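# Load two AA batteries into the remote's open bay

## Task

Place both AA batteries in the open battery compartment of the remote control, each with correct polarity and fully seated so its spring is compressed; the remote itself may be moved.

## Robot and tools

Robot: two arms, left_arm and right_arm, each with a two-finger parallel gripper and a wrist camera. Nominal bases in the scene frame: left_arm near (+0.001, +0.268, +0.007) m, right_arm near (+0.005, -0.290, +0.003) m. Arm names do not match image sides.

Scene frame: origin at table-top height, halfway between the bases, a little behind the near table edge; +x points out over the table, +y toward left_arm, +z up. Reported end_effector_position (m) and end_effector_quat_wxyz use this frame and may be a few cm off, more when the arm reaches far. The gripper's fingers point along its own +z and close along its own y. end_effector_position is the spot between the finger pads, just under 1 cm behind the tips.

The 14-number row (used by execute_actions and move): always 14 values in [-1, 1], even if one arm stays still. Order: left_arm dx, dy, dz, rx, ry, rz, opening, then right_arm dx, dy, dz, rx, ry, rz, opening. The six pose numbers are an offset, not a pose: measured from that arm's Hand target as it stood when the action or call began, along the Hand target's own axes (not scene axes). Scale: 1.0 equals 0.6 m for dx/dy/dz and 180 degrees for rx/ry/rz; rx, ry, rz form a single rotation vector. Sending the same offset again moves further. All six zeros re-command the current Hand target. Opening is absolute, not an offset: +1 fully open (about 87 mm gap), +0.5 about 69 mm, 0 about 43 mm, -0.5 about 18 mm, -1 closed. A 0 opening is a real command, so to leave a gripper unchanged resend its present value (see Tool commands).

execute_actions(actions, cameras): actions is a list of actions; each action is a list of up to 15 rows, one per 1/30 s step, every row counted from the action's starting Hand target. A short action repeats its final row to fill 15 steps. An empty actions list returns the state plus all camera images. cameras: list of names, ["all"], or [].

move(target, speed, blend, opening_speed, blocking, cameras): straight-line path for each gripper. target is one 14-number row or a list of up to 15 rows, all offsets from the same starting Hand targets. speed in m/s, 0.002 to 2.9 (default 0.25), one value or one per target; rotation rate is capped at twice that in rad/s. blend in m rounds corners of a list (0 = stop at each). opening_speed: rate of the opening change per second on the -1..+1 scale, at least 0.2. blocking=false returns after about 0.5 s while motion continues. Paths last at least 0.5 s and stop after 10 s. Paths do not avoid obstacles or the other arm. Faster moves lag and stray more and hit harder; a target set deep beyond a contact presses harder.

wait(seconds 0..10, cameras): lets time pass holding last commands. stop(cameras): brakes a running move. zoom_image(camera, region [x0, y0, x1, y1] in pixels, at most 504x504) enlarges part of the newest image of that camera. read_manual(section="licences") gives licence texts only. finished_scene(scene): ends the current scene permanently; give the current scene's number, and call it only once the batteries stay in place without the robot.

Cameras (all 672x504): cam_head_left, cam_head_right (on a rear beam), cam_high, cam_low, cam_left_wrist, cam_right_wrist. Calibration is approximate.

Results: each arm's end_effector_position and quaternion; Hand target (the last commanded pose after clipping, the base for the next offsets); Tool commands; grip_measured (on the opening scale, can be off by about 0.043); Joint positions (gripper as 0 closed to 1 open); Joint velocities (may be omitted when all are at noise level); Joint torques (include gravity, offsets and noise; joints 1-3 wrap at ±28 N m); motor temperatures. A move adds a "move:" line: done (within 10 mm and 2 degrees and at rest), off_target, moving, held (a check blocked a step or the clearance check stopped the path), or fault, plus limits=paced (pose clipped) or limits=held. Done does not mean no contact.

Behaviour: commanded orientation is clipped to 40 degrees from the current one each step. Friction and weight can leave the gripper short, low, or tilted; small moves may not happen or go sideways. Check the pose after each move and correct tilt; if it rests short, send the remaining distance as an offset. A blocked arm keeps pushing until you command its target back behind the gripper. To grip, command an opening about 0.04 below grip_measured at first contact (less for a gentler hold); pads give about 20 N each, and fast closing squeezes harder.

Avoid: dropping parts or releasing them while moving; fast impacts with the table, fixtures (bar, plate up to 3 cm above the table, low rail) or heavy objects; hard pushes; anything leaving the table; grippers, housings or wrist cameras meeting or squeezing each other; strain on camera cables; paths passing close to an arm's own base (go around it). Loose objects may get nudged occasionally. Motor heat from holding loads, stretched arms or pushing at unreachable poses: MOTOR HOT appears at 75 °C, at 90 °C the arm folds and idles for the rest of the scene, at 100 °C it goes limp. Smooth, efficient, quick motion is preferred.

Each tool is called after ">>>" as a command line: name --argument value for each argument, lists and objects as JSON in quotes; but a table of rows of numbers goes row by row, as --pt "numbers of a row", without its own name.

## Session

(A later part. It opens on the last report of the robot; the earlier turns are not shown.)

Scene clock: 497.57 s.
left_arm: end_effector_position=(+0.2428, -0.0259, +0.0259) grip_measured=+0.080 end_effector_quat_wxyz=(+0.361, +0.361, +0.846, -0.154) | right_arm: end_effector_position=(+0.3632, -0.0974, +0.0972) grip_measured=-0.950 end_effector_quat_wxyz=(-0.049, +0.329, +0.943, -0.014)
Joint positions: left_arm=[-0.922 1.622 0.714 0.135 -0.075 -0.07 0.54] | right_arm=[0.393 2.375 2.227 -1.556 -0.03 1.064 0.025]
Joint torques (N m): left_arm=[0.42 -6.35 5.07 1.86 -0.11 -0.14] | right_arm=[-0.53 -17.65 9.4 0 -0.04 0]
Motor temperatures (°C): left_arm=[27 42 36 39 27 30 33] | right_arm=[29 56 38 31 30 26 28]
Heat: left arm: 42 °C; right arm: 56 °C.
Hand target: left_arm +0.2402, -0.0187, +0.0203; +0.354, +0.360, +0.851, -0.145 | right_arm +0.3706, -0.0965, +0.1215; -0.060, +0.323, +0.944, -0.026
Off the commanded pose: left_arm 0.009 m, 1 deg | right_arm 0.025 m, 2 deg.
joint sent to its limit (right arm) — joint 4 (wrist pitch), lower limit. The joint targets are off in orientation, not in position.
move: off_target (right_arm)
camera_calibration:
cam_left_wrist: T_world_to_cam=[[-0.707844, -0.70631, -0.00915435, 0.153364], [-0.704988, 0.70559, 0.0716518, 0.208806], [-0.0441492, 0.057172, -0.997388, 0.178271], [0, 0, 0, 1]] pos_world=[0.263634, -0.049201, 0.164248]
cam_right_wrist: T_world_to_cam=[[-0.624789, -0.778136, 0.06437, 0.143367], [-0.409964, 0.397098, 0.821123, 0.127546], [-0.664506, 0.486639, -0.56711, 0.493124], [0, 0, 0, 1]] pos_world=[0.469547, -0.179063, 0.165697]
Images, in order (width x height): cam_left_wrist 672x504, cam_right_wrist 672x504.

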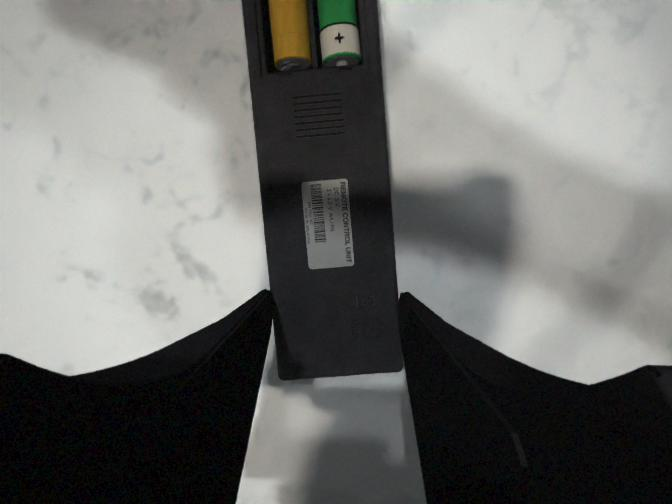

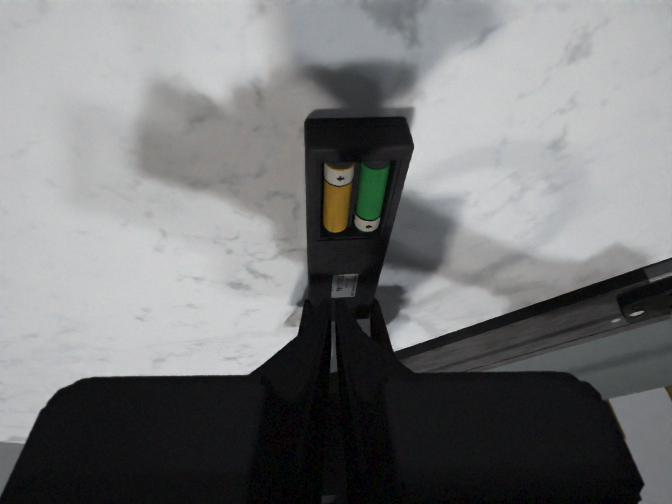

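>>> move --pt "0 0 0 0 0 0 0.4 0 0 0 0 0 0 -0.95" --pt "0 0 -0.12 0 0 0 0.4 0 0 0 0 0 0 -0.95" --speed 0.12 --opening_speed 0.6 --cameras '["cam_right_wrist","cam_left_wrist"]'

>>> zoom_image --camera "cam_left_wrist" --region '[220, 0, 470, 220]'

>>> zoom_image --camera "cam_right_wrist" --region '[280, 100, 430, 260]'

Scene clock: 501.60 s.
left_arm: end_effector_position=(+0.2083, +0.0138, +0.0735) grip_measured=+0.400 end_effector_quat_wxyz=(+0.355, +0.361, +0.849, -0.149) | right_arm: end_effector_position=(+0.3631, -0.0974, +0.0973) grip_measured=-0.950 end_effector_quat_wxyz=(-0.050, +0.329, +0.943, -0.014)
Joint positions: left_arm=[-0.938 1.301 0.668 -0.156 -0.091 -0.083 0.7] | right_arm=[0.393 2.375 2.227 -1.557 -0.03 1.064 0.025]
Joint torques (N m): left_arm=[-0.51 -5.2 5.76 1.93 -0.13 -0.19] | right_arm=[-0.55 -17.54 9.36 -0.01 -0.05 -0.04]
Motor temperatures (°C): left_arm=[27 42 36 39 27 30 33] | right_arm=[29 58 38 30 30 26 28]
Heat: left arm: 42 °C; right arm: 58 °C.
Hand target: left_arm +0.2044, +0.0173, +0.0713; +0.354, +0.360, +0.851, -0.145 | right_arm +0.3706, -0.0965, +0.1215; -0.060, +0.323, +0.944, -0.026
Off the commanded pose: left_arm 0.006 m, 1 deg | right_arm 0.025 m, 2 deg.
joint sent to its limit (right arm) — joint 4 (wrist pitch), lower limit. The joint targets are off in orientation, not in position.
move: off_target (right_arm)
camera_calibration:
cam_left_wrist: T_world_to_cam=[[-0.70465, -0.709426, -0.0135602, 0.157175], [-0.707635, 0.70121, 0.0869254, 0.152615], [-0.0521585, 0.0708476, -0.996123, 0.223442], [0, 0, 0, 1]] pos_world=[0.230404, -0.0113421, 0.21144]
cam_right_wrist: T_world_to_cam=[[-0.624731, -0.778158, 0.0646551, 0.143289], [-0.409702, 0.397155, 0.821226, 0.127416], [-0.664722, 0.486556, -0.566928, 0.493181], [0, 0, 0, 1]] pos_world=[0.469548, -0.179063, 0.165696]
Images, in order (width x height): cam_left_wrist 672x504, cam_right_wrist 672x504.

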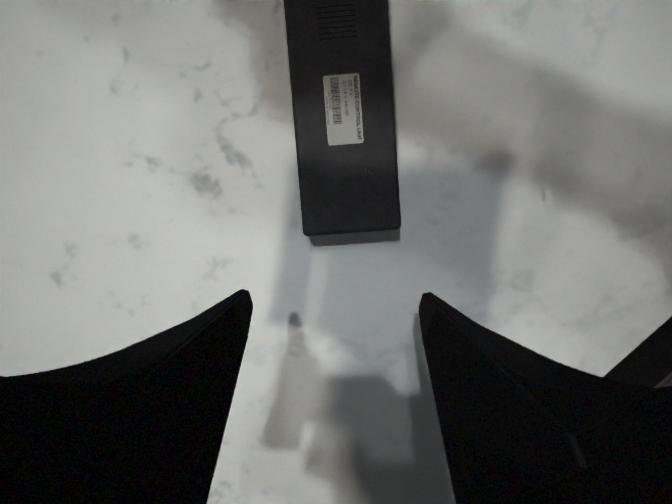

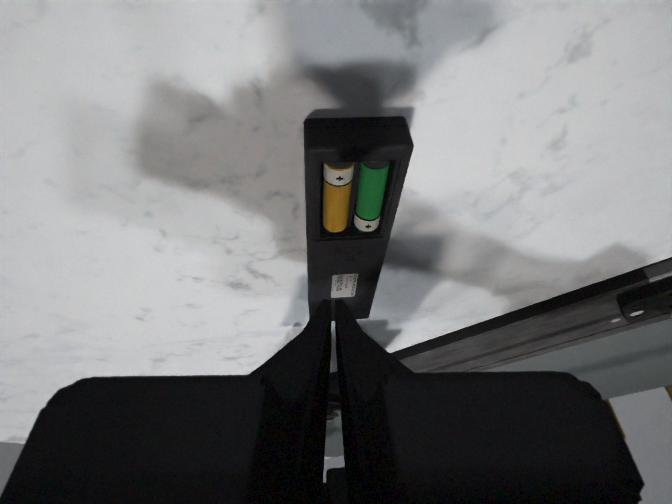

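Scaled by 2.016 from the camera's 672x504 image, which has a finer 960x720 frame.

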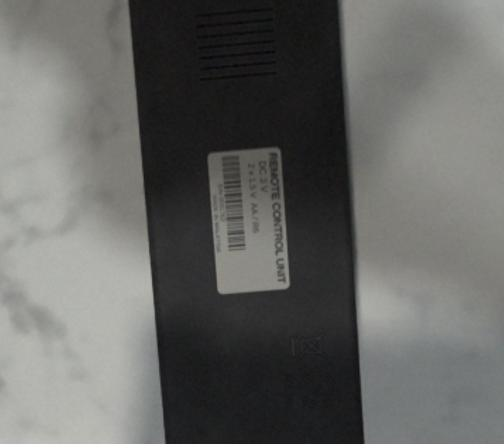

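Scaled by 3.150 from the camera's 672x504 image, which has a finer 960x720 frame.

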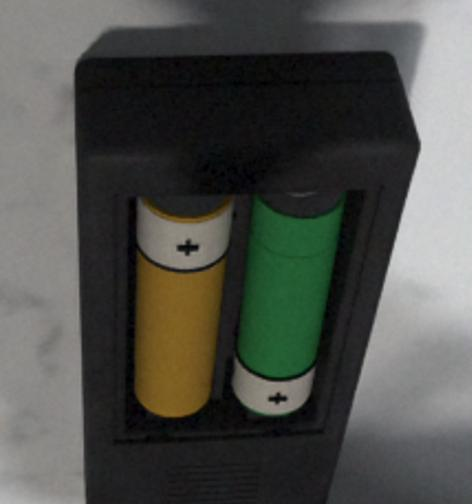

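>>> finished_scene --scene 2

The scene is finished: the task was done.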